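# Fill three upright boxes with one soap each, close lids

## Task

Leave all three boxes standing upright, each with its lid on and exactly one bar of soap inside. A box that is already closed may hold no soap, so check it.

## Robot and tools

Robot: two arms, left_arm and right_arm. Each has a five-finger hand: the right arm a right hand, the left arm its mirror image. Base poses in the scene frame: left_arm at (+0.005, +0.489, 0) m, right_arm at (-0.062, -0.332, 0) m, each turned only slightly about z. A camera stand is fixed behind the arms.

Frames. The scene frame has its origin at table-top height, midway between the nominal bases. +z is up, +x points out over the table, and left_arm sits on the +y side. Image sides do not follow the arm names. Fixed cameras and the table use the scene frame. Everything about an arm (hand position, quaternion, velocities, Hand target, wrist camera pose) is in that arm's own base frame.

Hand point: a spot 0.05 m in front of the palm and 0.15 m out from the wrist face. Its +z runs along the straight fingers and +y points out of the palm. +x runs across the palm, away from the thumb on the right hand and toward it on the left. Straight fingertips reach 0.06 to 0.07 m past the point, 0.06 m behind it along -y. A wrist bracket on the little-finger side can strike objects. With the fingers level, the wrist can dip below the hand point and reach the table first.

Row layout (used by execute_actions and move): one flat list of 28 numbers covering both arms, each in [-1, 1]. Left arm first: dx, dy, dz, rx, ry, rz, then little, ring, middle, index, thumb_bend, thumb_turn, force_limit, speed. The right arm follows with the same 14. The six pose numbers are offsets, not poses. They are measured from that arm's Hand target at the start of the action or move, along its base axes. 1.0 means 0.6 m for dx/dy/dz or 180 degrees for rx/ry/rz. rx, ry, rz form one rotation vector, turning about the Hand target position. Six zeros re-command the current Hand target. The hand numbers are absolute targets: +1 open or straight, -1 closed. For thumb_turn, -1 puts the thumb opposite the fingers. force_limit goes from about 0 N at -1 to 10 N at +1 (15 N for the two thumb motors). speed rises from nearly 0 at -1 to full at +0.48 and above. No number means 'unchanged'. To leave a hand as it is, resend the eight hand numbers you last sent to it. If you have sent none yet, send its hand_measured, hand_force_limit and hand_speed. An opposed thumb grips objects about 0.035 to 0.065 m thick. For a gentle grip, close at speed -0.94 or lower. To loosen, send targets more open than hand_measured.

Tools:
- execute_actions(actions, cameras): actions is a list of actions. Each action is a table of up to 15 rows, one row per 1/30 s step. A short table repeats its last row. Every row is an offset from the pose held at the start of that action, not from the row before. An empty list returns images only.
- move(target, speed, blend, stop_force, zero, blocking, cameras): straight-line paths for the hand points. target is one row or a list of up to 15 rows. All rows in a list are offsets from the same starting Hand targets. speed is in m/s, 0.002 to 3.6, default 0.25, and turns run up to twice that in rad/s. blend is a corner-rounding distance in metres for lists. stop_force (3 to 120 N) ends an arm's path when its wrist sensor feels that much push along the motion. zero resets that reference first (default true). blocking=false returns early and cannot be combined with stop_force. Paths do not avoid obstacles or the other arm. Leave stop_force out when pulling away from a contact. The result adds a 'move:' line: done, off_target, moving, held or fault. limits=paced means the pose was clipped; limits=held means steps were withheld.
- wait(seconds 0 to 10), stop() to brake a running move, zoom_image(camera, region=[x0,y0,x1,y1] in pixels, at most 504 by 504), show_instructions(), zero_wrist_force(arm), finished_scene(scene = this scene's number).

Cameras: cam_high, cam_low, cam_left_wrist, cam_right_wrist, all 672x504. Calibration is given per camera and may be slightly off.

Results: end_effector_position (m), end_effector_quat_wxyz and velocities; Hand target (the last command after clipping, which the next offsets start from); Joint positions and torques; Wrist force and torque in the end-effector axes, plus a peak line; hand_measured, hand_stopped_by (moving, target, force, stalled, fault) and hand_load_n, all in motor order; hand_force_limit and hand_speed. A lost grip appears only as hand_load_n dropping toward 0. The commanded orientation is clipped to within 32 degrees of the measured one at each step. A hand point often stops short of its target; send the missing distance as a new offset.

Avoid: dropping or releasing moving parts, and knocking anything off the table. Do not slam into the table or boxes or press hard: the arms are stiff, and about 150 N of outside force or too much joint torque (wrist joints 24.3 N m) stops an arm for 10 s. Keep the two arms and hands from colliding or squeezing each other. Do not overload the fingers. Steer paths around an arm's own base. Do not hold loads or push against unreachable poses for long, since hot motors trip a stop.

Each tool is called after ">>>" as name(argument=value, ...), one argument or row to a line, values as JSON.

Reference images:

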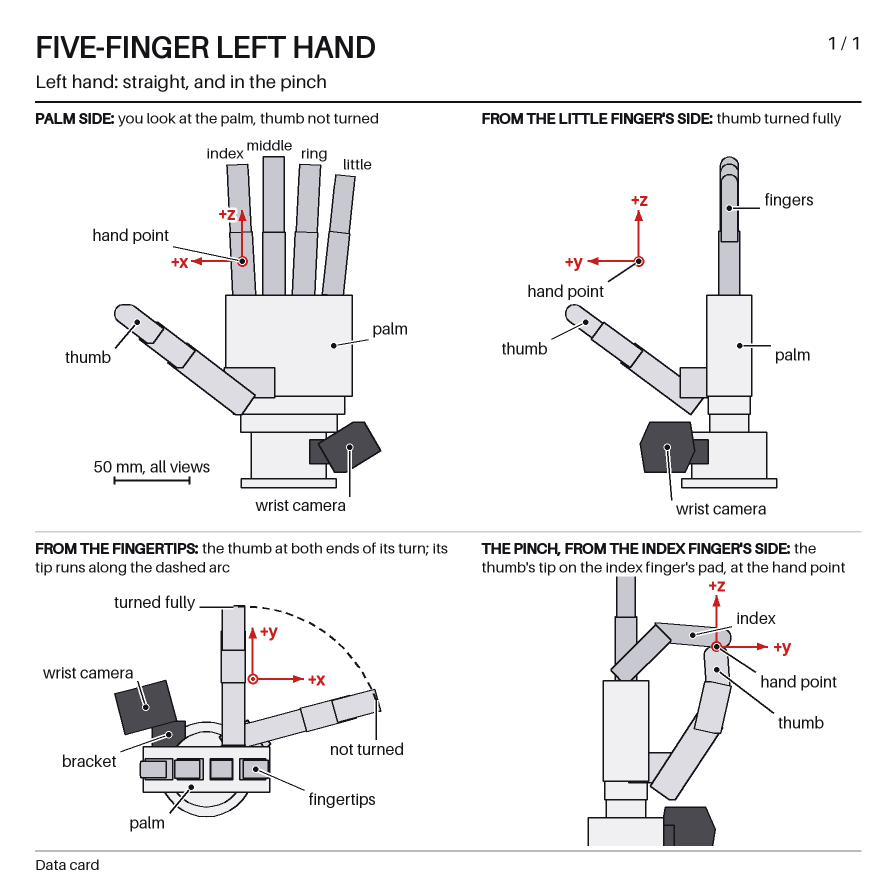

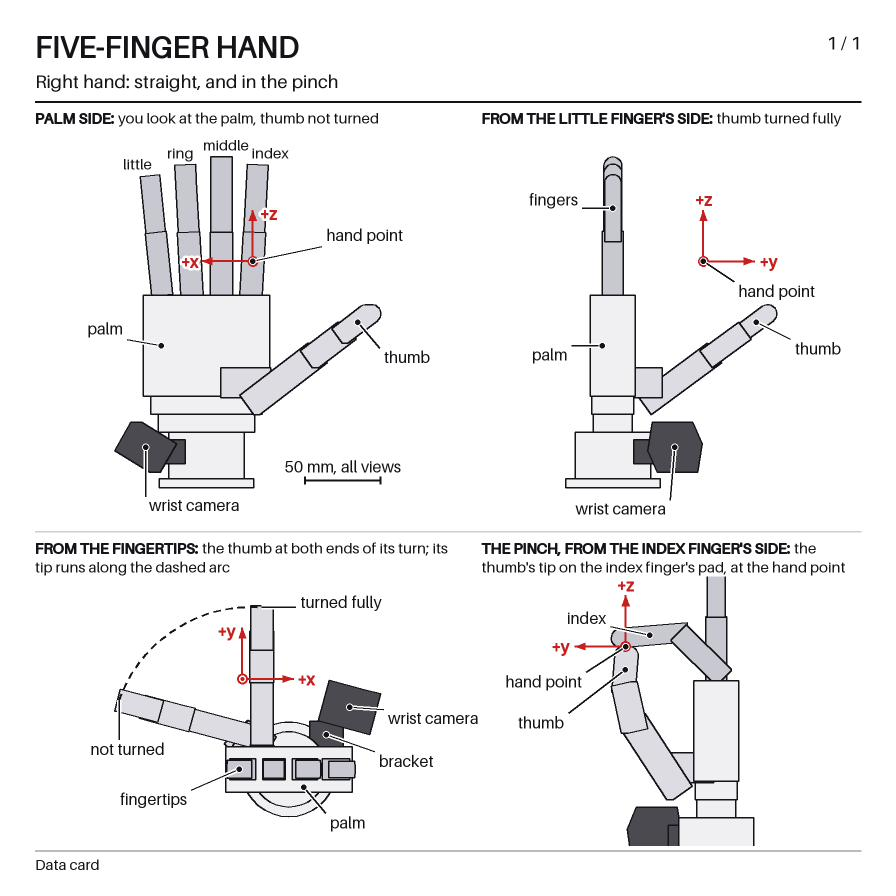

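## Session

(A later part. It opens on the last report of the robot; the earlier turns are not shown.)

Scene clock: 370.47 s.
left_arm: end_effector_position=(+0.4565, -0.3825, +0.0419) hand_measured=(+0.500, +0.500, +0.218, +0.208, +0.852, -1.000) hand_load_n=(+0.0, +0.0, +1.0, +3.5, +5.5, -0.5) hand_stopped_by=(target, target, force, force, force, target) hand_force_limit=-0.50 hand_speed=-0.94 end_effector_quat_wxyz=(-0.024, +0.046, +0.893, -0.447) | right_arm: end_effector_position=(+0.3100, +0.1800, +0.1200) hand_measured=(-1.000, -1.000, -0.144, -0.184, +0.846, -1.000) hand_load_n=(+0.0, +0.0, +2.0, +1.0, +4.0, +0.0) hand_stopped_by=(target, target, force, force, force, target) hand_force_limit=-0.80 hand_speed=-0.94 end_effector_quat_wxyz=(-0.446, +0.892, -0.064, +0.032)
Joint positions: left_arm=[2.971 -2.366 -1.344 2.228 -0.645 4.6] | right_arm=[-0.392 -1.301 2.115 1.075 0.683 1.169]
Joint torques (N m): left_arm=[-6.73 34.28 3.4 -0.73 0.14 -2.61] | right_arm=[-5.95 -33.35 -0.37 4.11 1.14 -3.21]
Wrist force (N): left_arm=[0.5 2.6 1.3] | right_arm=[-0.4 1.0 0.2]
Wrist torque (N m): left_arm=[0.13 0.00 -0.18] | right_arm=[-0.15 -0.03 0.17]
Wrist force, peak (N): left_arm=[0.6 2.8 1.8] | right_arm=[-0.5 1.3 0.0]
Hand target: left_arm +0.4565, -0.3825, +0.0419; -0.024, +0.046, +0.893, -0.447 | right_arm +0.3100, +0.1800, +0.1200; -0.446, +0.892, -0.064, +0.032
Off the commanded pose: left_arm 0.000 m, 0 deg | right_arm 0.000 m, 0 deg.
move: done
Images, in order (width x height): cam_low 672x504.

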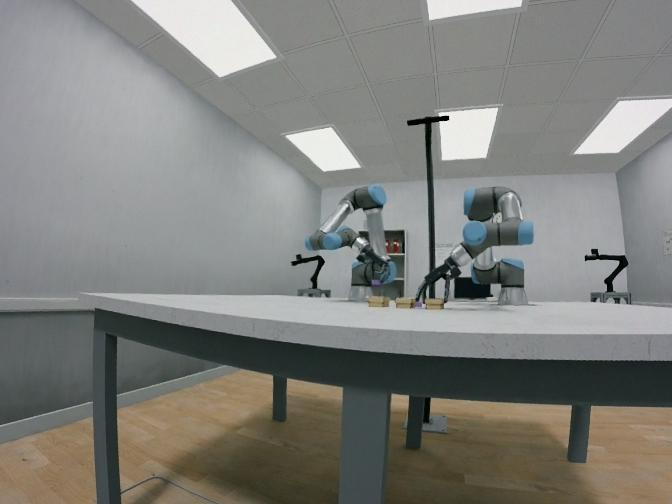

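>>> move(
  target=[
    [0,0,0,0,0,0,0.5,0.5,0.5,0.5,1,-1,-0.5,-0.5,0,0,0,0,0,0,-1,-1,-0.4,-0.4,0.6,-1,-0.8,-0.94],
    [0,0,0.1133,0,0,0,0.5,0.5,0.5,0.5,1,-1,-0.5,-0.5,0,0,0,0,0,0,-1,-1,-0.4,-0.4,0.6,-1,-0.8,-0.94],
    [-0.018,-0.1725,0.1133,0,0,0,0.5,0.5,0.5,0.5,1,-1,-0.5,-0.5,0,0,0,0,0,0,-1,-1,-0.4,-0.4,0.6,-1,-0.8,-0.94],
  ],
  speed=[0.1,0.1,0.15],
  blend=[0,0.02,0],
  cameras=["cam_left_wrist","cam_low"],
)

>>> zoom_image(
  camera="cam_left_wrist",
  region=[90, 90, 340, 340],
)

>>> zoom_image(
  camera="cam_low",
  region=[350, 260, 450, 320],
)

Scene clock: 395.87 s.
left_arm: end_effector_position=(+0.4457, -0.4859, +0.1099) hand_measured=(+0.500, +0.500, +0.500, +0.500, +1.000, -1.000) hand_load_n=(+0.0, +0.0, +0.0, +0.0, +0.0, +0.0) hand_stopped_by=(target, target, target, target, target, target) hand_force_limit=-0.50 hand_speed=-0.50 end_effector_quat_wxyz=(-0.024, +0.046, +0.893, -0.447) | right_arm: end_effector_position=(+0.3100, +0.1800, +0.1200) hand_measured=(-1.000, -1.000, -0.144, -0.184, +0.846, -1.000) hand_load_n=(+0.0, +0.0, +2.0, +1.0, +3.5, -0.5) hand_stopped_by=(target, target, force, force, force, target) hand_force_limit=-0.80 hand_speed=-0.94 end_effector_quat_wxyz=(-0.446, +0.892, -0.064, +0.032)
Joint positions: left_arm=[2.786 -2.351 -1.115 2.217 -0.683 4.305] | right_arm=[-0.392 -1.301 2.115 1.075 0.683 1.169]
Joint torques (N m): left_arm=[-14.19 35.75 26.22 -0.41 -0.47 -2.72] | right_arm=[-5.38 -32.86 0.03 4.08 1.12 -3.11]
Wrist force (N): left_arm=[0.4 2.5 0.9] | right_arm=[-0.5 1.1 0.0]
Wrist torque (N m): left_arm=[0.14 0.05 -0.15] | right_arm=[-0.13 -0.02 0.17]
Wrist force, peak (N): left_arm=[0.5 3.5 1.7] | right_arm=[-0.4 1.3 0.0]
Hand target: left_arm +0.4457, -0.4860, +0.1099; -0.024, +0.046, +0.893, -0.447 | right_arm +0.3100, +0.1800, +0.1200; -0.446, +0.892, -0.064, +0.032
Off the commanded pose: left_arm 0.000 m, 0 deg | right_arm 0.000 m, 0 deg.
move: done
camera_calibration:
cam_left_wrist: T_world_to_cam=[[-0.349063, -0.50352, 0.790331, -0.179733], [-0.761002, 0.64446, 0.0744768, 0.649574], [-0.546837, -0.575446, -0.608137, 0.150523], [0, 0, 0, 1]] pos_world=[0.513901, -0.422506, 0.185209]
Images, in order (width x height): cam_low 672x504, cam_left_wrist 672x504.

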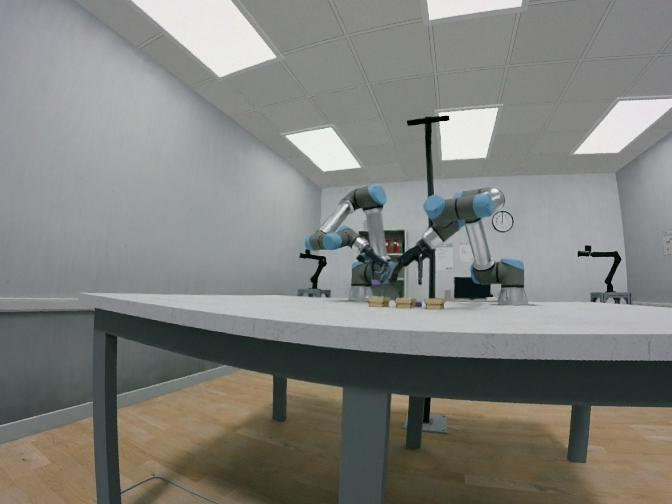

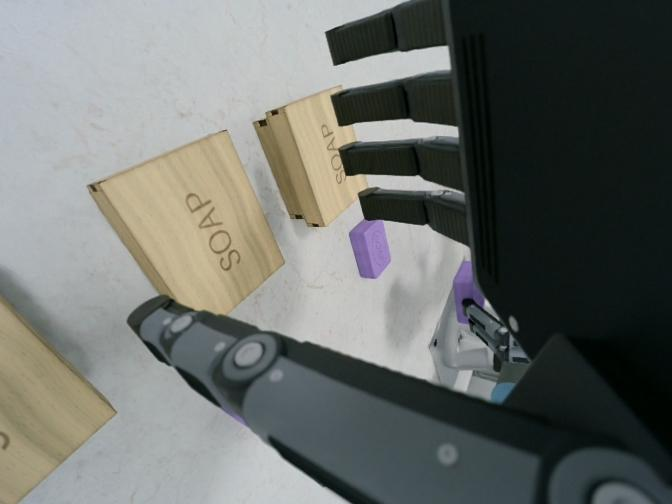

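Scaled by 2.016 from the camera's 672x504 image, which has a finer 960x720 frame.

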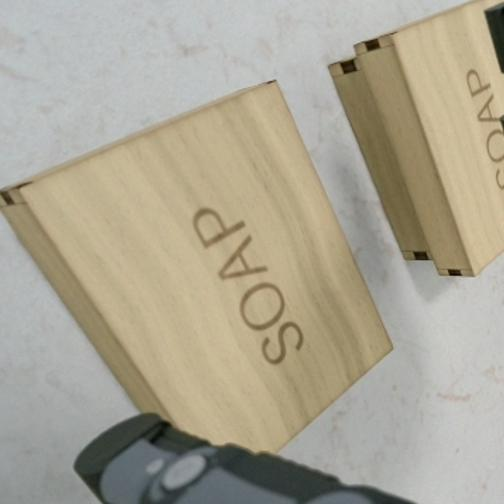

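Scaled by 5.040 from the camera's 672x504 image, which has a finer 960x720 frame.

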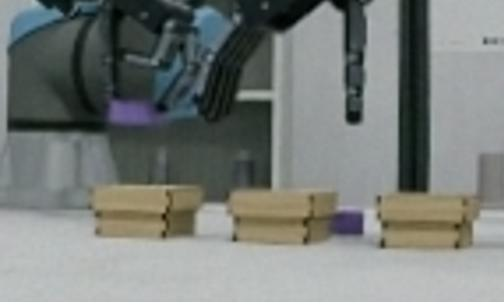

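>>> move(
  target=[
    [0.002,0.004,-0.057,0,0,0,0.5,0.5,0.5,0.5,1,-1,-0.5,-0.5,0,0,0,0,0,0,-1,-1,-0.4,-0.4,0.6,-1,-0.8,-0.94],
    [0.0005,-0.0092,-0.1132,0,0,0,0.5,0.5,0.5,0.5,1,-1,-0.5,-0.5,0,0,0,0,0,0,-1,-1,-0.4,-0.4,0.6,-1,-0.8,-0.94],
  ],
  speed=0.08,
  blend=[0.005,0],
  stop_force=6,
  cameras=["cam_left_wrist","cam_low"],
)

>>> zoom_image(
  camera="cam_left_wrist",
  region=[110, 80, 390, 360],
)

>>> zoom_image(
  camera="cam_low",
  region=[385, 270, 425, 310],
)

Scene clock: 429.07 s.
left_arm: end_effector_position=(+0.4460, -0.4915, +0.0420) hand_measured=(+0.500, +0.500, +0.500, +0.500, +1.000, -1.000) hand_load_n=(+0.0, +0.0, +0.0, +0.0, +0.0, +0.0) hand_stopped_by=(target, target, target, target, target, target) hand_force_limit=-0.50 hand_speed=-0.50 end_effector_quat_wxyz=(-0.024, +0.046, +0.893, -0.447) | right_arm: end_effector_position=(+0.3100, +0.1800, +0.1200) hand_measured=(-1.000, -1.000, -0.144, -0.184, +0.846, -1.000) hand_load_n=(+0.0, +0.0, +2.0, +1.0, +3.5, +0.0) hand_stopped_by=(target, target, force, force, force, target) hand_force_limit=-0.80 hand_speed=-0.94 end_effector_quat_wxyz=(-0.446, +0.892, -0.064, +0.032)
Joint positions: left_arm=[2.777 -2.424 -1.165 2.35 -0.686 4.292] | right_arm=[-0.392 -1.301 2.115 1.075 0.683 1.169]
Joint torques (N m): left_arm=[-14.23 36.84 4.8 -0.36 -0.54 -2.57] | right_arm=[-5.53 -32.6 -1.59 4.08 1.1 -3.01]
Wrist force (N): left_arm=[0.3 2.2 0.7] | right_arm=[-0.4 0.8 -0.1]
Wrist torque (N m): left_arm=[0.10 0.07 -0.15] | right_arm=[-0.17 -0.02 0.17]
Wrist force, peak (N): left_arm=[0.4 2.6 1.4] | right_arm=[-0.7 1.1 -0.3]
Hand target: left_arm +0.4460, -0.4915, +0.0420; -0.024, +0.046, +0.893, -0.447 | right_arm +0.3100, +0.1800, +0.1200; -0.446, +0.892, -0.064, +0.032
Off the commanded pose: left_arm 0.000 m, 0 deg | right_arm 0.000 m, 0 deg.
move: done
camera_calibration:
cam_left_wrist: T_world_to_cam=[[-0.349023, -0.503553, 0.790327, -0.128818], [-0.76102, 0.644434, 0.0745174, 0.658462], [-0.546838, -0.575447, -0.608136, 0.106172], [0, 0, 0, 1]] pos_world=[0.514201, -0.428106, 0.117308]
Images, in order (width x height): cam_low 672x504, cam_left_wrist 672x504.

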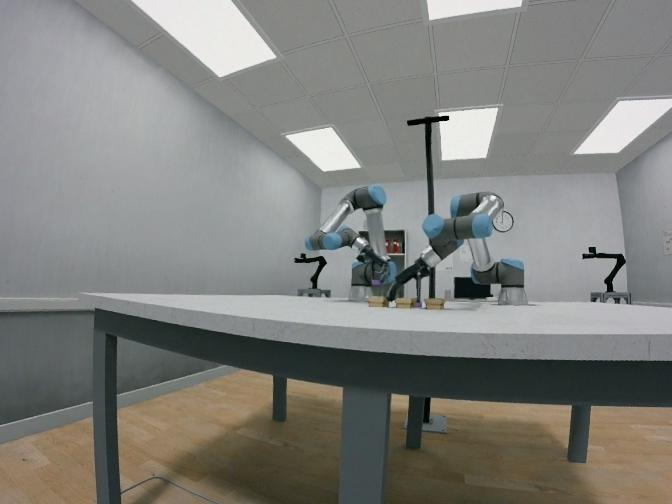

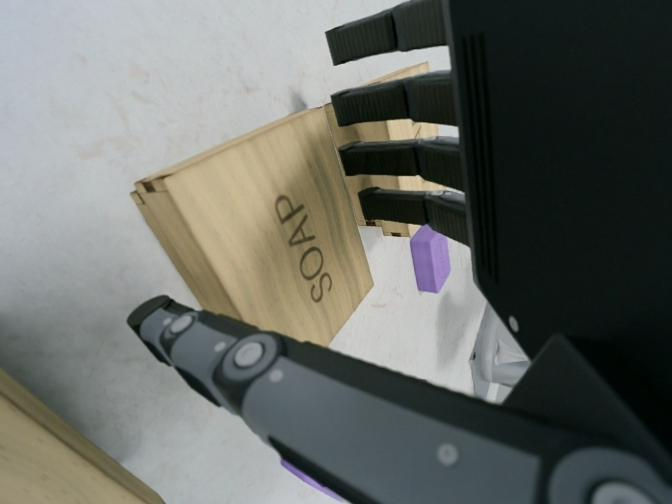

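Scaled by 1.800 from the camera's 672x504 image, which has a finer 960x720 frame.

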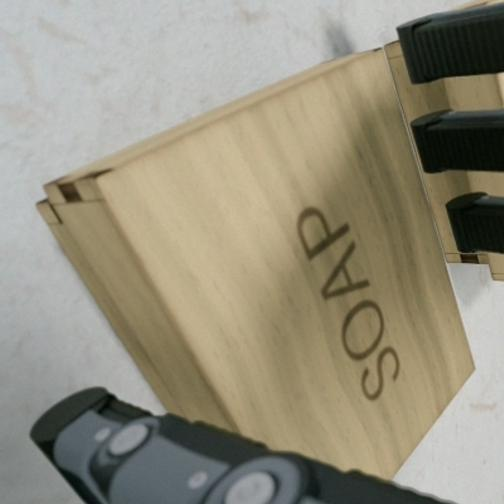

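Scaled by 12.600 from the camera's 672x504 image, which has a finer 960x720 frame.

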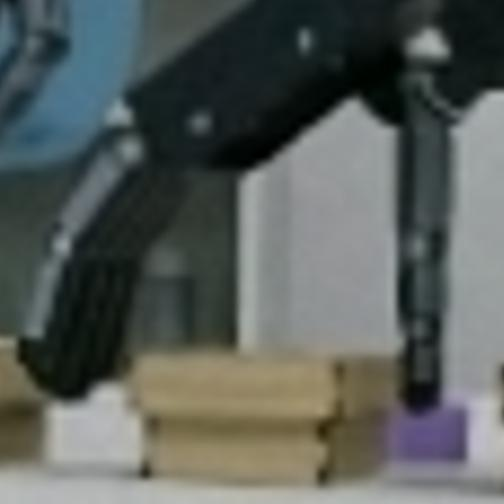

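>>> move(
  target=[0,0,0,0,0,0,0.5,0.5,0.1,0.1,0.5,-1,-0.5,-0.94,0,0,0,0,0,0,-1,-1,-0.4,-0.4,0.6,-1,-0.8,-0.94],
  cameras=["cam_low","cam_left_wrist"],
)

>>> zoom_image(
  camera="cam_low",
  region=[385, 270, 425, 310],
)

>>> move(
  target=[0,0,0.06,0,0,0,0.5,0.5,0.1,0.1,0.5,-1,-0.5,-0.94,0,0,0,0,0,0,-1,-1,-0.4,-0.4,0.6,-1,-0.8,-0.94],
  speed=0.06,
  cameras=["all"],
)

>>> zoom_image(
  camera="cam_low",
  region=[385, 270, 425, 310],
)

>>> zoom_image(
  camera="cam_left_wrist",
  region=[80, 120, 240, 280],
)

Scene clock: 448.73 s.
left_arm: end_effector_position=(+0.4460, -0.4915, +0.0420) hand_measured=(+0.500, +0.500, +0.214, +0.208, +0.854, -1.000) hand_load_n=(+0.0, +0.0, +3.0, +3.0, +6.0, +0.0) hand_stopped_by=(target, target, force, force, force, target) hand_force_limit=-0.50 hand_speed=-0.94 end_effector_quat_wxyz=(-0.024, +0.046, +0.893, -0.447) | right_arm: end_effector_position=(+0.3100, +0.1800, +0.1200) hand_measured=(-1.000, -1.000, -0.144, -0.184, +0.846, -1.000) hand_load_n=(+0.0, +0.0, +2.0, +1.0, +4.0, -0.5) hand_stopped_by=(target, target, force, force, force, target) hand_force_limit=-0.80 hand_speed=-0.94 end_effector_quat_wxyz=(-0.446, +0.892, -0.064, +0.032)
Joint positions: left_arm=[2.777 -2.424 -1.165 2.35 -0.686 4.292] | right_arm=[-0.392 -1.301 2.115 1.075 0.683 1.169]
Joint torques (N m): left_arm=[-13.89 36.88 5.43 -0.53 -0.55 -2.39] | right_arm=[-5.27 -32.23 -1.26 4.01 0.97 -2.96]
Wrist force (N): left_arm=[0.7 1.6 0.8] | right_arm=[-0.5 0.9 0.0]
Wrist torque (N m): left_arm=[0.10 0.04 -0.14] | right_arm=[-0.16 0.00 0.16]
Wrist force, peak (N): left_arm=[0.5 2.6 1.6] | right_arm=[-0.6 1.2 -0.1]
Hand target: left_arm +0.4460, -0.4915, +0.0420; -0.024, +0.046, +0.893, -0.447 | right_arm +0.3100, +0.1800, +0.1200; -0.446, +0.892, -0.064, +0.032
Off the commanded pose: left_arm 0.000 m, 0 deg | right_arm 0.000 m, 0 deg.
move: done
camera_calibration:
cam_left_wrist: T_world_to_cam=[[-0.349023, -0.503553, 0.790327, -0.128818], [-0.76102, 0.644434, 0.0745174, 0.658462], [-0.546838, -0.575447, -0.608136, 0.106172], [0, 0, 0, 1]] pos_world=[0.514201, -0.428106, 0.117308]
Images, in order (width x height): cam_low 672x504, cam_left_wrist 672x504.

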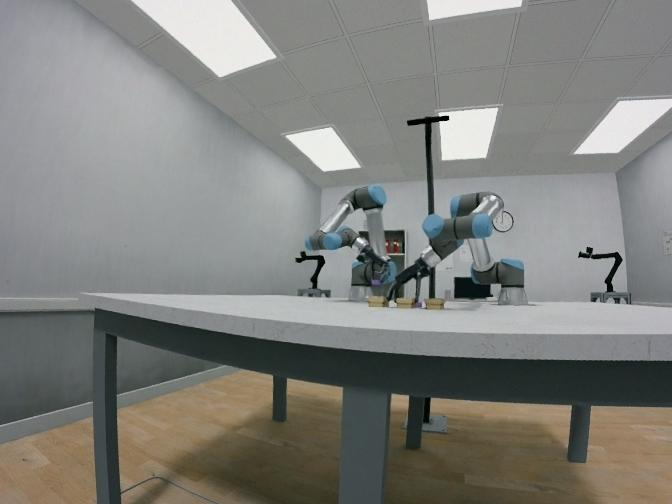

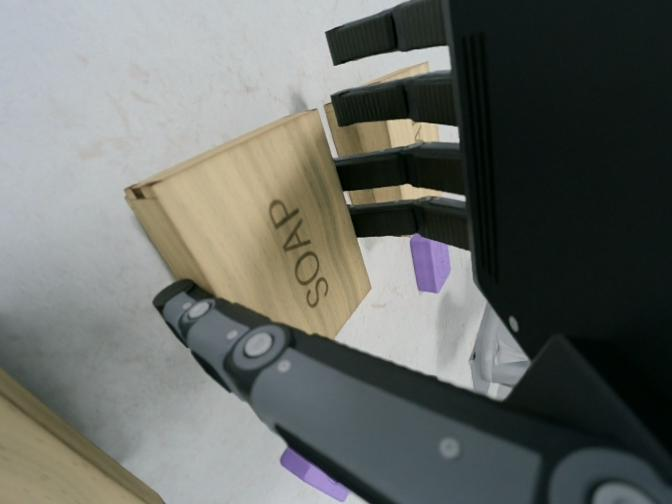

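Scaled by 12.600 from the camera's 672x504 image, which has a finer 960x720 frame.

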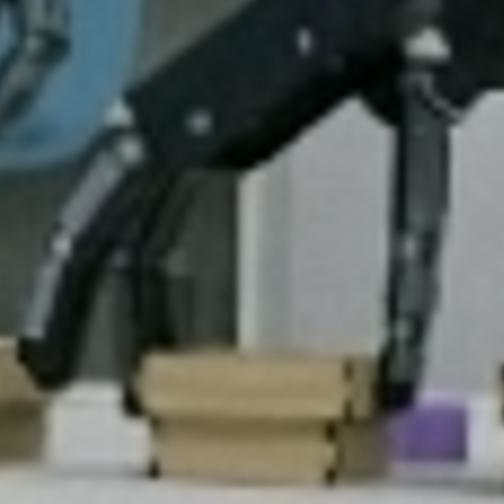

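Scene clock: 449.80 s.
left_arm: end_effector_position=(+0.4460, -0.4916, +0.0779) hand_measured=(+0.500, +0.500, +0.214, +0.208, +0.854, -1.000) hand_load_n=(+0.0, +0.0, +2.5, +2.5, +6.5, -0.5) hand_stopped_by=(target, target, force, force, force, target) hand_force_limit=-0.50 hand_speed=-0.94 end_effector_quat_wxyz=(-0.024, +0.046, +0.893, -0.447) | right_arm: end_effector_position=(+0.3100, +0.1800, +0.1200) hand_measured=(-1.000, -1.000, -0.144, -0.184, +0.846, -1.000) hand_load_n=(+0.0, +0.0, +2.0, +1.0, +3.5, -0.5) hand_stopped_by=(target, target, force, force, force, target) hand_force_limit=-0.80 hand_speed=-0.94 end_effector_quat_wxyz=(-0.446, +0.892, -0.064, +0.032)
Joint positions: left_arm=[2.777 -2.387 -1.135 2.282 -0.686 4.292] | right_arm=[-0.392 -1.301 2.115 1.075 0.683 1.169]
Joint torques (N m): left_arm=[-8.08 55.82 25.04 -3.71 -0.12 2.35] | right_arm=[-5.57 -31.56 -1.2 4.12 0.83 -2.86]
Wrist force (N): left_arm=[0.4 2.4 1.0] | right_arm=[-0.3 1.0 -0.1]
Wrist torque (N m): left_arm=[0.12 0.05 -0.14] | right_arm=[-0.14 -0.03 0.17]
Wrist force, peak (N): left_arm=[0.4 2.7 1.6] | right_arm=[-0.3 1.2 0.1]
Hand target: left_arm +0.4460, -0.4915, +0.0780; -0.024, +0.046, +0.893, -0.447 | right_arm +0.3100, +0.1800, +0.1200; -0.446, +0.892, -0.064, +0.032
Off the commanded pose: left_arm 0.000 m, 0 deg | right_arm 0.000 m, 0 deg.
move: done
camera_calibration:
cam_left_wrist: T_world_to_cam=[[-0.349023, -0.503553, 0.790327, -0.157276], [-0.76102, 0.644434, 0.0745174, 0.655775], [-0.546838, -0.575447, -0.608136, 0.127892], [0, 0, 0, 1]] pos_world=[0.514101, -0.428206, 0.153208]
cam_right_wrist: T_world_to_cam=[[0.153287, -0.626897, -0.763874, 0.154787], [-0.888906, -0.42516, 0.170544, 0.326633], [-0.431682, 0.65287, -0.622424, 0.209134], [0, 0, 0, 1]] pos_world=[0.356898, 0.0993697, 0.192703]

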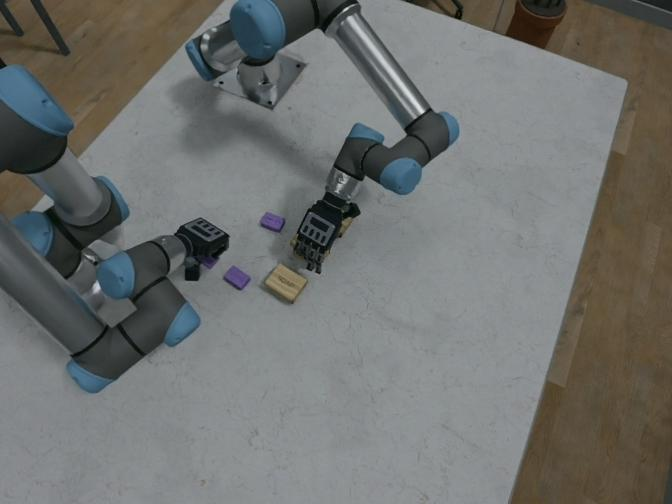

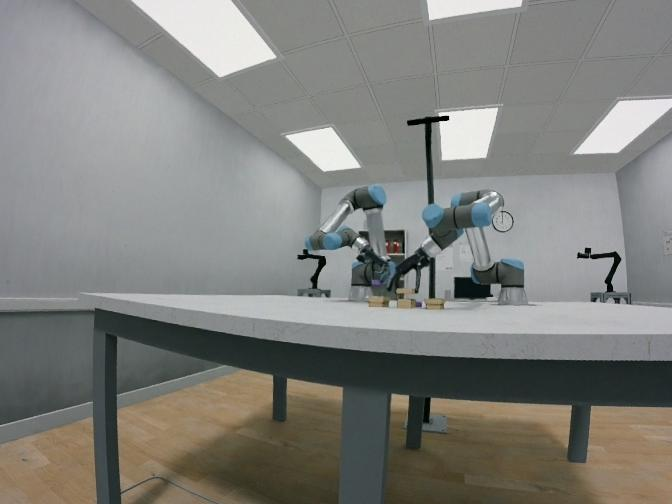

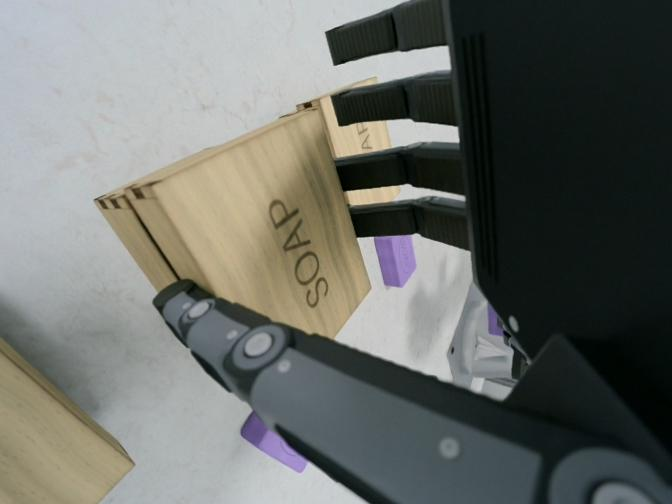

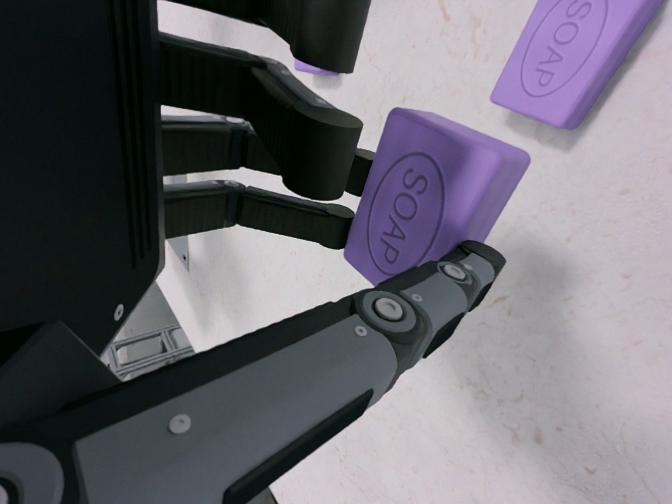

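Scaled by 12.600 from the camera's 672x504 image, which has a finer 960x720 frame.

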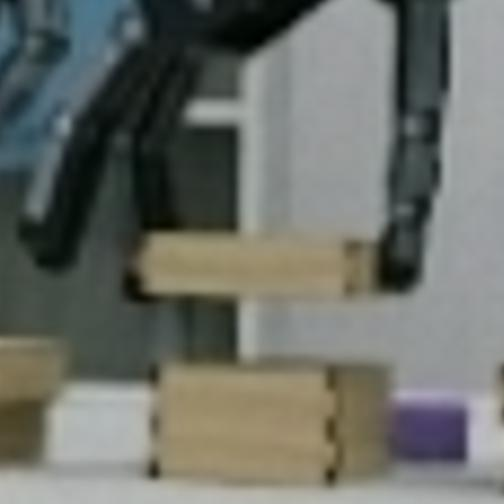

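Scaled by 3.150 from the camera's 672x504 image, which has a finer 960x720 frame.

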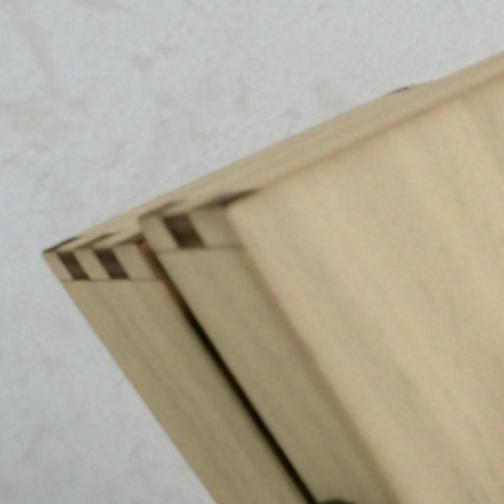

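>>> move(
  target=[
    [0,0,0.08,0,0,0,0.5,0.5,0.1,0.1,0.5,-1,-0.5,-0.94,0,0,0,0,0,0,-1,-1,-0.4,-0.4,0.6,-1,-0.8,-0.94],
    [0,0.3875,0.3,0,0,0,0.5,0.5,0.1,0.1,0.5,-1,-0.5,-0.94,0.1,0.05,0,0,0,0,-1,-1,-0.4,-0.4,0.6,-1,-0.8,-0.94],
    [0,0.3875,0.3,0,0,0,0.5,0.5,0.1,0.1,0.5,-1,-0.5,-0.94,0.2347,0.2537,0,0,0,0,-1,-1,-0.4,-0.4,0.6,-1,-0.8,-0.94],
  ],
  blend=[0.02,0.02,0],
  speed=0.17,
  cameras=["cam_right_wrist","cam_high"],
)

>>> zoom_image(
  camera="cam_right_wrist",
  region=[432, 0, 672, 240],
)

Scene clock: 475.70 s.
left_arm: end_effector_position=(+0.4460, -0.2590, +0.2580) hand_measured=(+0.500, +0.500, +0.214, +0.208, +0.854, -1.000) hand_load_n=(+0.0, +0.0, +2.5, +2.5, +6.0, -0.5) hand_stopped_by=(target, target, force, force, force, target) hand_force_limit=-0.50 hand_speed=-0.94 end_effector_quat_wxyz=(-0.024, +0.046, +0.893, -0.447) | right_arm: end_effector_position=(+0.4507, +0.3322, +0.1200) hand_measured=(-1.000, -1.000, -0.144, -0.184, +0.846, -1.000) hand_load_n=(+0.0, +0.0, +2.0, +1.0, +4.0, -0.5) hand_stopped_by=(target, target, force, force, force, target) hand_force_limit=-0.80 hand_speed=-0.94 end_effector_quat_wxyz=(-0.446, +0.892, -0.064, +0.032)
Joint positions: left_arm=[3.212 -2.072 -1.333 1.605 -0.662 4.998] | right_arm=[0.069 -1.035 1.52 0.811 0.672 1.915]
Joint torques (N m): left_arm=[14.86 46.43 5.4 -4.33 -0.51 2.51] | right_arm=[8.81 -29.16 -25.76 0.62 0.9 2.79]
Wrist force (N): left_arm=[0.3 2.4 1.4] | right_arm=[-0.6 1.1 -0.2]
Wrist torque (N m): left_arm=[0.03 0.03 -0.25] | right_arm=[-0.11 0.01 0.06]
Wrist force, peak (N): left_arm=[0.5 3.4 1.6] | right_arm=[-1.0 1.3 -0.4]
Hand target: left_arm +0.4460, -0.2590, +0.2580; -0.024, +0.046, +0.893, -0.447 | right_arm +0.4508, +0.3322, +0.1200; -0.446, +0.892, -0.064, +0.032
Off the commanded pose: left_arm 0.000 m, 0 deg | right_arm 0.000 m, 0 deg.
move: done
camera_calibration:
cam_right_wrist: T_world_to_cam=[[0.153254, -0.626848, -0.763921, 0.228631], [-0.888899, -0.425171, 0.170554, 0.516497], [-0.431708, 0.65291, -0.622363, 0.170539], [0, 0, 0, 1]] pos_world=[0.497698, 0.25157, 0.192702]
Images, in order (width x height): cam_high 672x504, cam_right_wrist 672x504.

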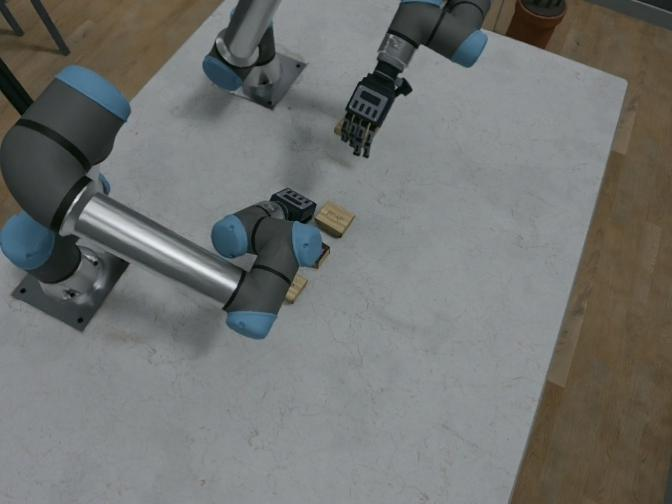

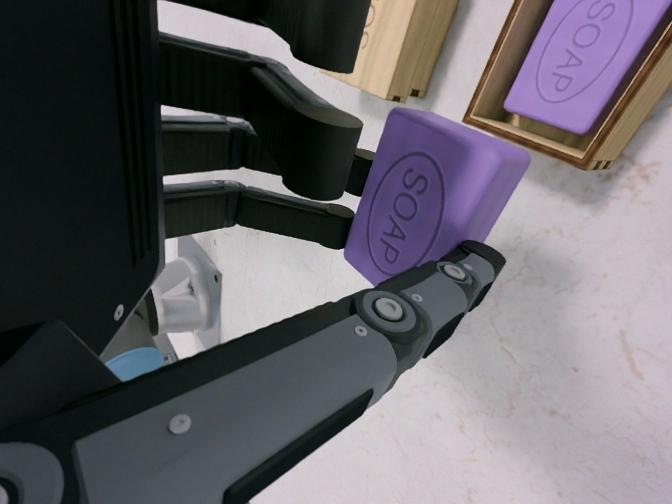

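Scaled by 2.100 from the camera's 672x504 image, which has a finer 960x720 frame.

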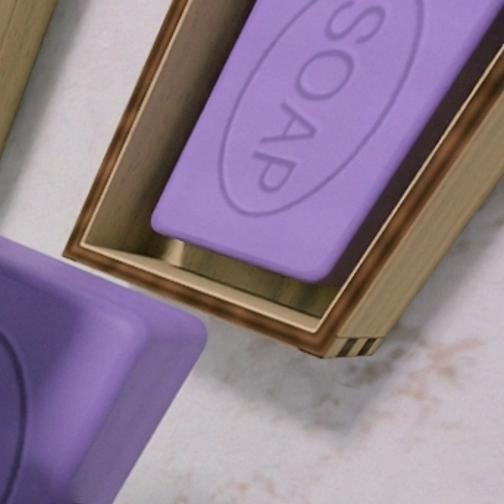

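>>> move(
  target=[
    [0,0,0,0,0,0,0.5,0.5,0.1,0.1,0.5,-1,-0.5,-0.94,-0.15,-0.2,0,0,0,0,-1,-1,-0.4,-0.4,0.6,-1,-0.8,-0.94],
    [0,-0.3875,-0.25,0,0,0,0.5,0.5,0.1,0.1,0.5,-1,-0.5,-0.94,-0.2347,-0.2537,0,0,0,0,-1,-1,-0.4,-0.4,0.6,-1,-0.8,-0.94],
    [0,-0.3875,-0.3,0,0,0,0.5,0.5,0.1,0.1,0.5,-1,-0.5,-0.94,-0.2347,-0.2537,0,0,0,0,-1,-1,-0.4,-0.4,0.6,-1,-0.8,-0.94],
  ],
  blend=[0.03,0.01,0],
  speed=[0.2,0.17,0.1],
  cameras=["cam_low","cam_left_wrist"],
)

>>> zoom_image(
  camera="cam_low",
  region=[385, 270, 425, 310],
)

>>> zoom_image(
  camera="cam_left_wrist",
  region=[80, 120, 240, 280],
)

Scene clock: 492.40 s.
left_arm: end_effector_position=(+0.4460, -0.4915, +0.0781) hand_measured=(+0.500, +0.500, +0.214, +0.208, +0.854, -1.000) hand_load_n=(+0.0, +0.0, +3.0, +3.0, +6.5, -0.5) hand_stopped_by=(target, target, force, force, force, target) hand_force_limit=-0.50 hand_speed=-0.94 end_effector_quat_wxyz=(-0.024, +0.046, +0.893, -0.447) | right_arm: end_effector_position=(+0.3100, +0.1800, +0.1200) hand_measured=(-1.000, -1.000, -0.144, -0.184, +0.846, -1.000) hand_load_n=(+0.0, +0.0, +2.0, +1.0, +4.0, -0.5) hand_stopped_by=(target, target, force, force, force, target) hand_force_limit=-0.80 hand_speed=-0.94 end_effector_quat_wxyz=(-0.446, +0.892, -0.064, +0.032)
Joint positions: left_arm=[2.777 -2.386 -1.135 2.282 -0.686 4.292] | right_arm=[-0.392 -1.301 2.115 1.075 0.683 1.169]
Joint torques (N m): left_arm=[-14.02 36.02 5.3 -0.53 -0.52 -2.56] | right_arm=[-5.6 -33.31 -0.58 4.22 1.25 -3.2]
Wrist force (N): left_arm=[0.4 2.7 0.9] | right_arm=[-0.6 0.9 -0.3]
Wrist torque (N m): left_arm=[0.16 0.05 -0.15] | right_arm=[-0.15 0.00 0.16]
Wrist force, peak (N): left_arm=[0.4 3.0 1.3] | right_arm=[-0.9 1.5 -0.5]
Hand target: left_arm +0.4460, -0.4915, +0.0780; -0.024, +0.046, +0.893, -0.447 | right_arm +0.3100, +0.1800, +0.1200; -0.446, +0.892, -0.064, +0.032
Off the commanded pose: left_arm 0.000 m, 0 deg | right_arm 0.000 m, 0 deg.
move: done
camera_calibration:
cam_left_wrist: T_world_to_cam=[[-0.349063, -0.50352, 0.790331, -0.157315], [-0.761002, 0.64446, 0.0744768, 0.65578], [-0.546837, -0.575446, -0.608137, 0.128126], [0, 0, 0, 1]] pos_world=[0.514201, -0.428106, 0.153409]
Images, in order (width x height): cam_low 672x504, cam_left_wrist 672x504.

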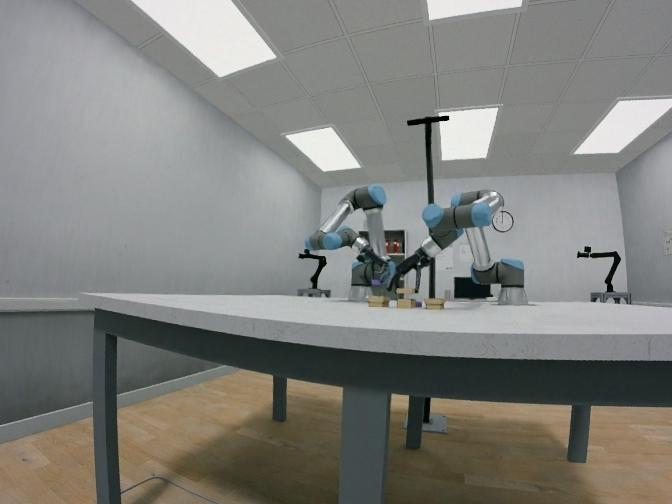

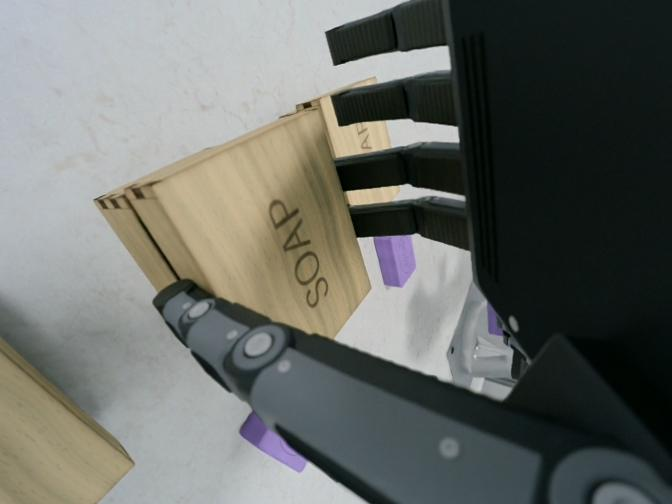

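Scaled by 12.600 from the camera's 672x504 image, which has a finer 960x720 frame.

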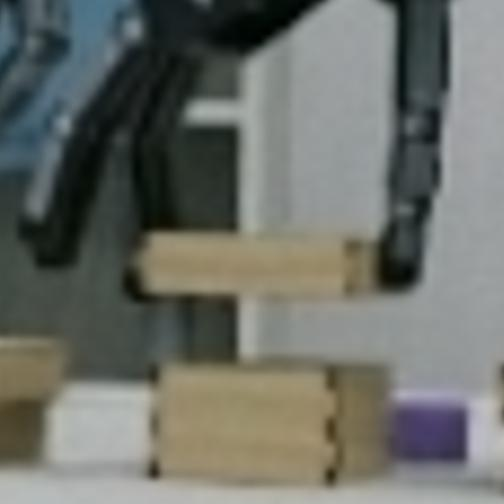

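Scaled by 3.150 from the camera's 672x504 image, which has a finer 960x720 frame.

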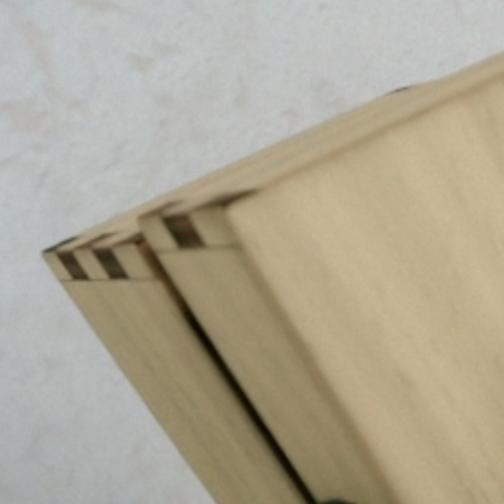

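>>> move(
  target=[0,0,-0.06,0,0,0,0.5,0.5,0.1,0.1,0.5,-1,-0.5,-0.94,0,0,0,0,0,0,-1,-1,-0.4,-0.4,0.6,-1,-0.8,-0.94],
  speed=0.04,
  stop_force=3.5,
  cameras=["cam_low"],
)

>>> zoom_image(
  camera="cam_low",
  region=[385, 270, 425, 310],
)

Scene clock: 503.57 s.
left_arm: end_effector_position=(+0.4460, -0.4915, +0.0420) hand_measured=(+0.500, +0.500, +0.214, +0.208, +0.854, -1.000) hand_load_n=(+0.0, +0.0, +3.0, +2.5, +6.0, -0.5) hand_stopped_by=(target, target, force, force, force, target) hand_force_limit=-0.50 hand_speed=-0.94 end_effector_quat_wxyz=(-0.024, +0.046, +0.893, -0.447) | right_arm: end_effector_position=(+0.3100, +0.1800, +0.1200) hand_measured=(-1.000, -1.000, -0.144, -0.184, +0.846, -1.000) hand_load_n=(+0.0, +0.5, +2.0, +1.0, +3.5, -0.5) hand_stopped_by=(target, target, force, force, force, target) hand_force_limit=-0.80 hand_speed=-0.94 end_effector_quat_wxyz=(-0.446, +0.892, -0.064, +0.032)
Joint positions: left_arm=[2.777 -2.424 -1.165 2.35 -0.686 4.292] | right_arm=[-0.392 -1.301 2.115 1.075 0.683 1.169]
Joint torques (N m): left_arm=[-9.22 36.71 4.58 -0.3 -0.49 -2.56] | right_arm=[-5.39 -32.94 0.1 4.18 1.26 -3.18]
Wrist force (N): left_arm=[0.7 2.1 0.8] | right_arm=[-0.5 1.0 0.1]
Wrist torque (N m): left_arm=[0.08 0.05 -0.13] | right_arm=[-0.16 -0.02 0.17]
Wrist force, peak (N): left_arm=[0.5 2.8 1.1] | right_arm=[-0.7 1.3 -0.1]
Hand target: left_arm +0.4460, -0.4915, +0.0420; -0.024, +0.046, +0.893, -0.447 | right_arm +0.3100, +0.1800, +0.1200; -0.446, +0.892, -0.064, +0.032
Off the commanded pose: left_arm 0.000 m, 0 deg | right_arm 0.000 m, 0 deg.
move: done
Images, in order (width x height): cam_low 672x504.

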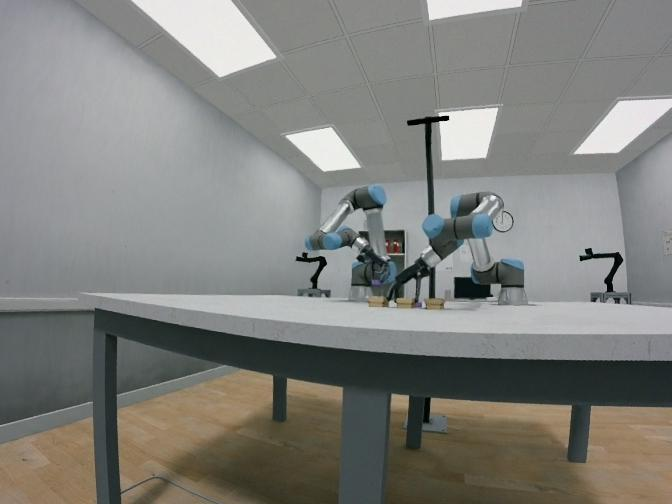

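Scaled by 12.600 from the camera's 672x504 image, which has a finer 960x720 frame.

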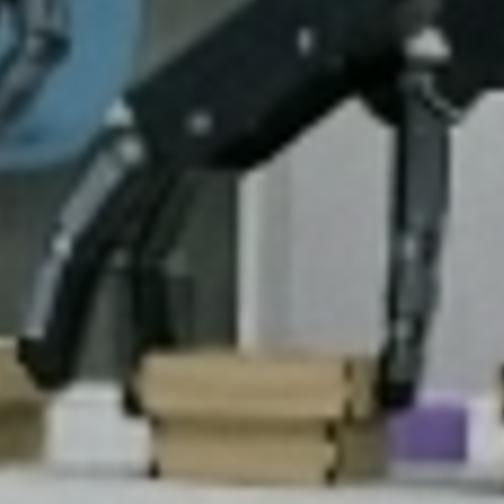

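>>> move(
  target=[
    [0,0,0,0,0,0,0.5,0.5,0.5,0.5,1,-1,-0.5,-0.5,0,0,0,0,0,0,-1,-1,-0.4,-0.4,0.6,-1,-0.8,-0.94],
    [0,0,0.1133,0,0,0,0.5,0.5,0.5,0.5,1,-1,-0.5,-0.5,-0.05,-0.1,0,0,0,0,-1,-1,-0.4,-0.4,0.6,-1,-0.8,-0.94],
    [-0.017,-0.1625,0.1133,0,0,0,0.5,0.5,0.5,0.5,1,-1,-0.5,-0.5,-0.0667,-0.1333,0,0,0,0,-1,-1,-0.4,-0.4,0.6,-1,-0.8,-0.94],
  ],
  speed=[0.1,0.1,0.15],
  blend=[0,0.02,0],
  cameras=["cam_left_wrist","cam_low"],
)

>>> zoom_image(
  camera="cam_left_wrist",
  region=[90, 90, 340, 340],
)

>>> zoom_image(
  camera="cam_low",
  region=[350, 260, 450, 320],
)

Scene clock: 517.73 s.
left_arm: end_effector_position=(+0.4358, -0.5890, +0.1100) hand_measured=(+0.500, +0.500, +0.500, +0.500, +1.000, -1.000) hand_load_n=(+0.0, +0.0, -0.5, +0.0, +0.0, +0.0) hand_stopped_by=(target, target, target, target, target, target) hand_force_limit=-0.50 hand_speed=-0.50 end_effector_quat_wxyz=(-0.024, +0.046, +0.893, -0.447) | right_arm: end_effector_position=(+0.2699, +0.1000, +0.1200) hand_measured=(-1.000, -1.000, -0.144, -0.184, +0.846, -1.000) hand_load_n=(+0.0, +0.0, +2.0, +1.0, +4.0, +0.0) hand_stopped_by=(target, target, force, force, force, target) hand_force_limit=-0.80 hand_speed=-0.94 end_effector_quat_wxyz=(-0.446, +0.892, -0.064, +0.032)
Joint positions: left_arm=[2.624 -2.476 -0.845 2.243 -0.747 4.079] | right_arm=[-0.724 -1.333 2.271 1.265 0.837 0.739]
Joint torques (N m): left_arm=[-14.49 39.95 26.51 -3.49 -0.68 -2.56] | right_arm=[-6.04 -29.96 1.44 4.14 1.6 -3.15]
Wrist force (N): left_arm=[0.2 2.7 1.5] | right_arm=[-0.5 1.0 -0.5]
Wrist torque (N m): left_arm=[0.12 0.09 -0.17] | right_arm=[-0.11 0.02 0.18]
Wrist force, peak (N): left_arm=[0.3 3.3 1.5] | right_arm=[-0.8 1.2 -0.2]
Hand target: left_arm +0.4358, -0.5890, +0.1100; -0.024, +0.046, +0.893, -0.447 | right_arm +0.2699, +0.1000, +0.1200; -0.446, +0.892, -0.064, +0.032
Off the commanded pose: left_arm 0.000 m, 0 deg | right_arm 0.000 m, 0 deg.
move: done
camera_calibration:
cam_left_wrist: T_world_to_cam=[[-0.349083, -0.503502, 0.790333, -0.235196], [-0.760992, 0.644474, 0.0744552, 0.708407], [-0.546837, -0.575446, -0.608137, 0.085787], [0, 0, 0, 1]] pos_world=[0.503901, -0.525606, 0.185309]
Images, in order (width x height): cam_low 672x504, cam_left_wrist 672x504.

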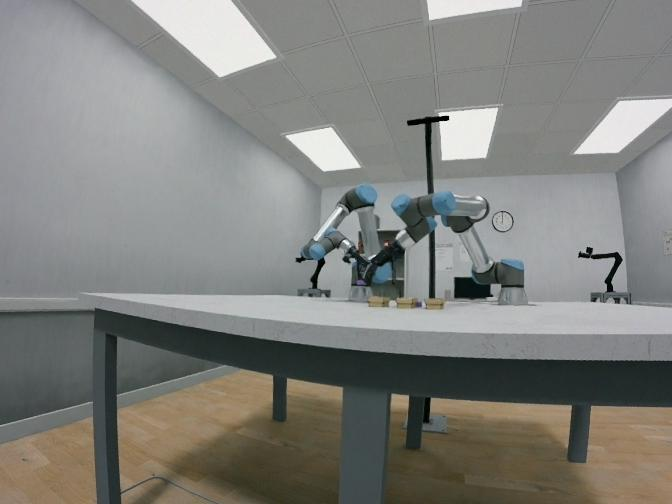

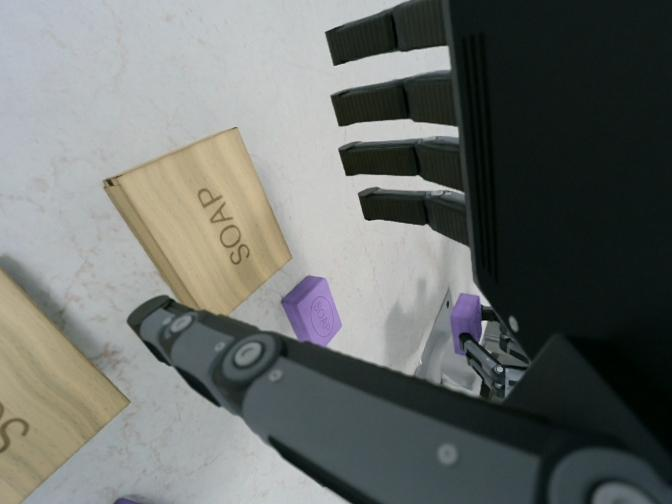

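Scaled by 2.016 from the camera's 672x504 image, which has a finer 960x720 frame.

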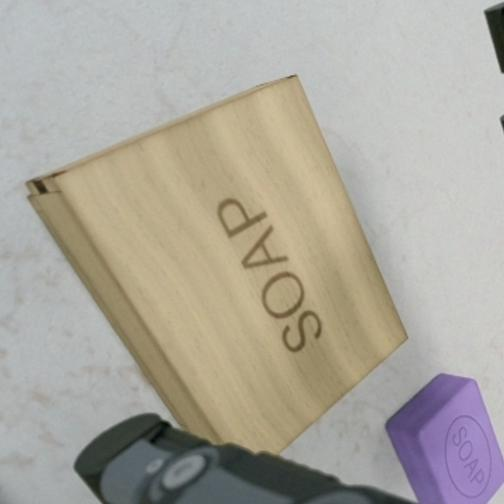

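Scaled by 5.040 from the camera's 672x504 image, which has a finer 960x720 frame.

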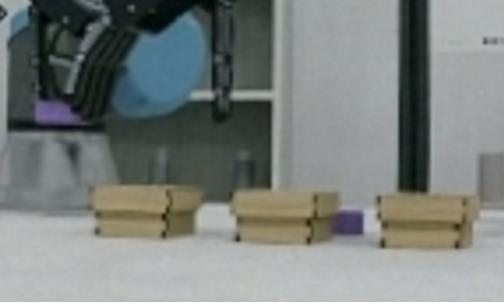

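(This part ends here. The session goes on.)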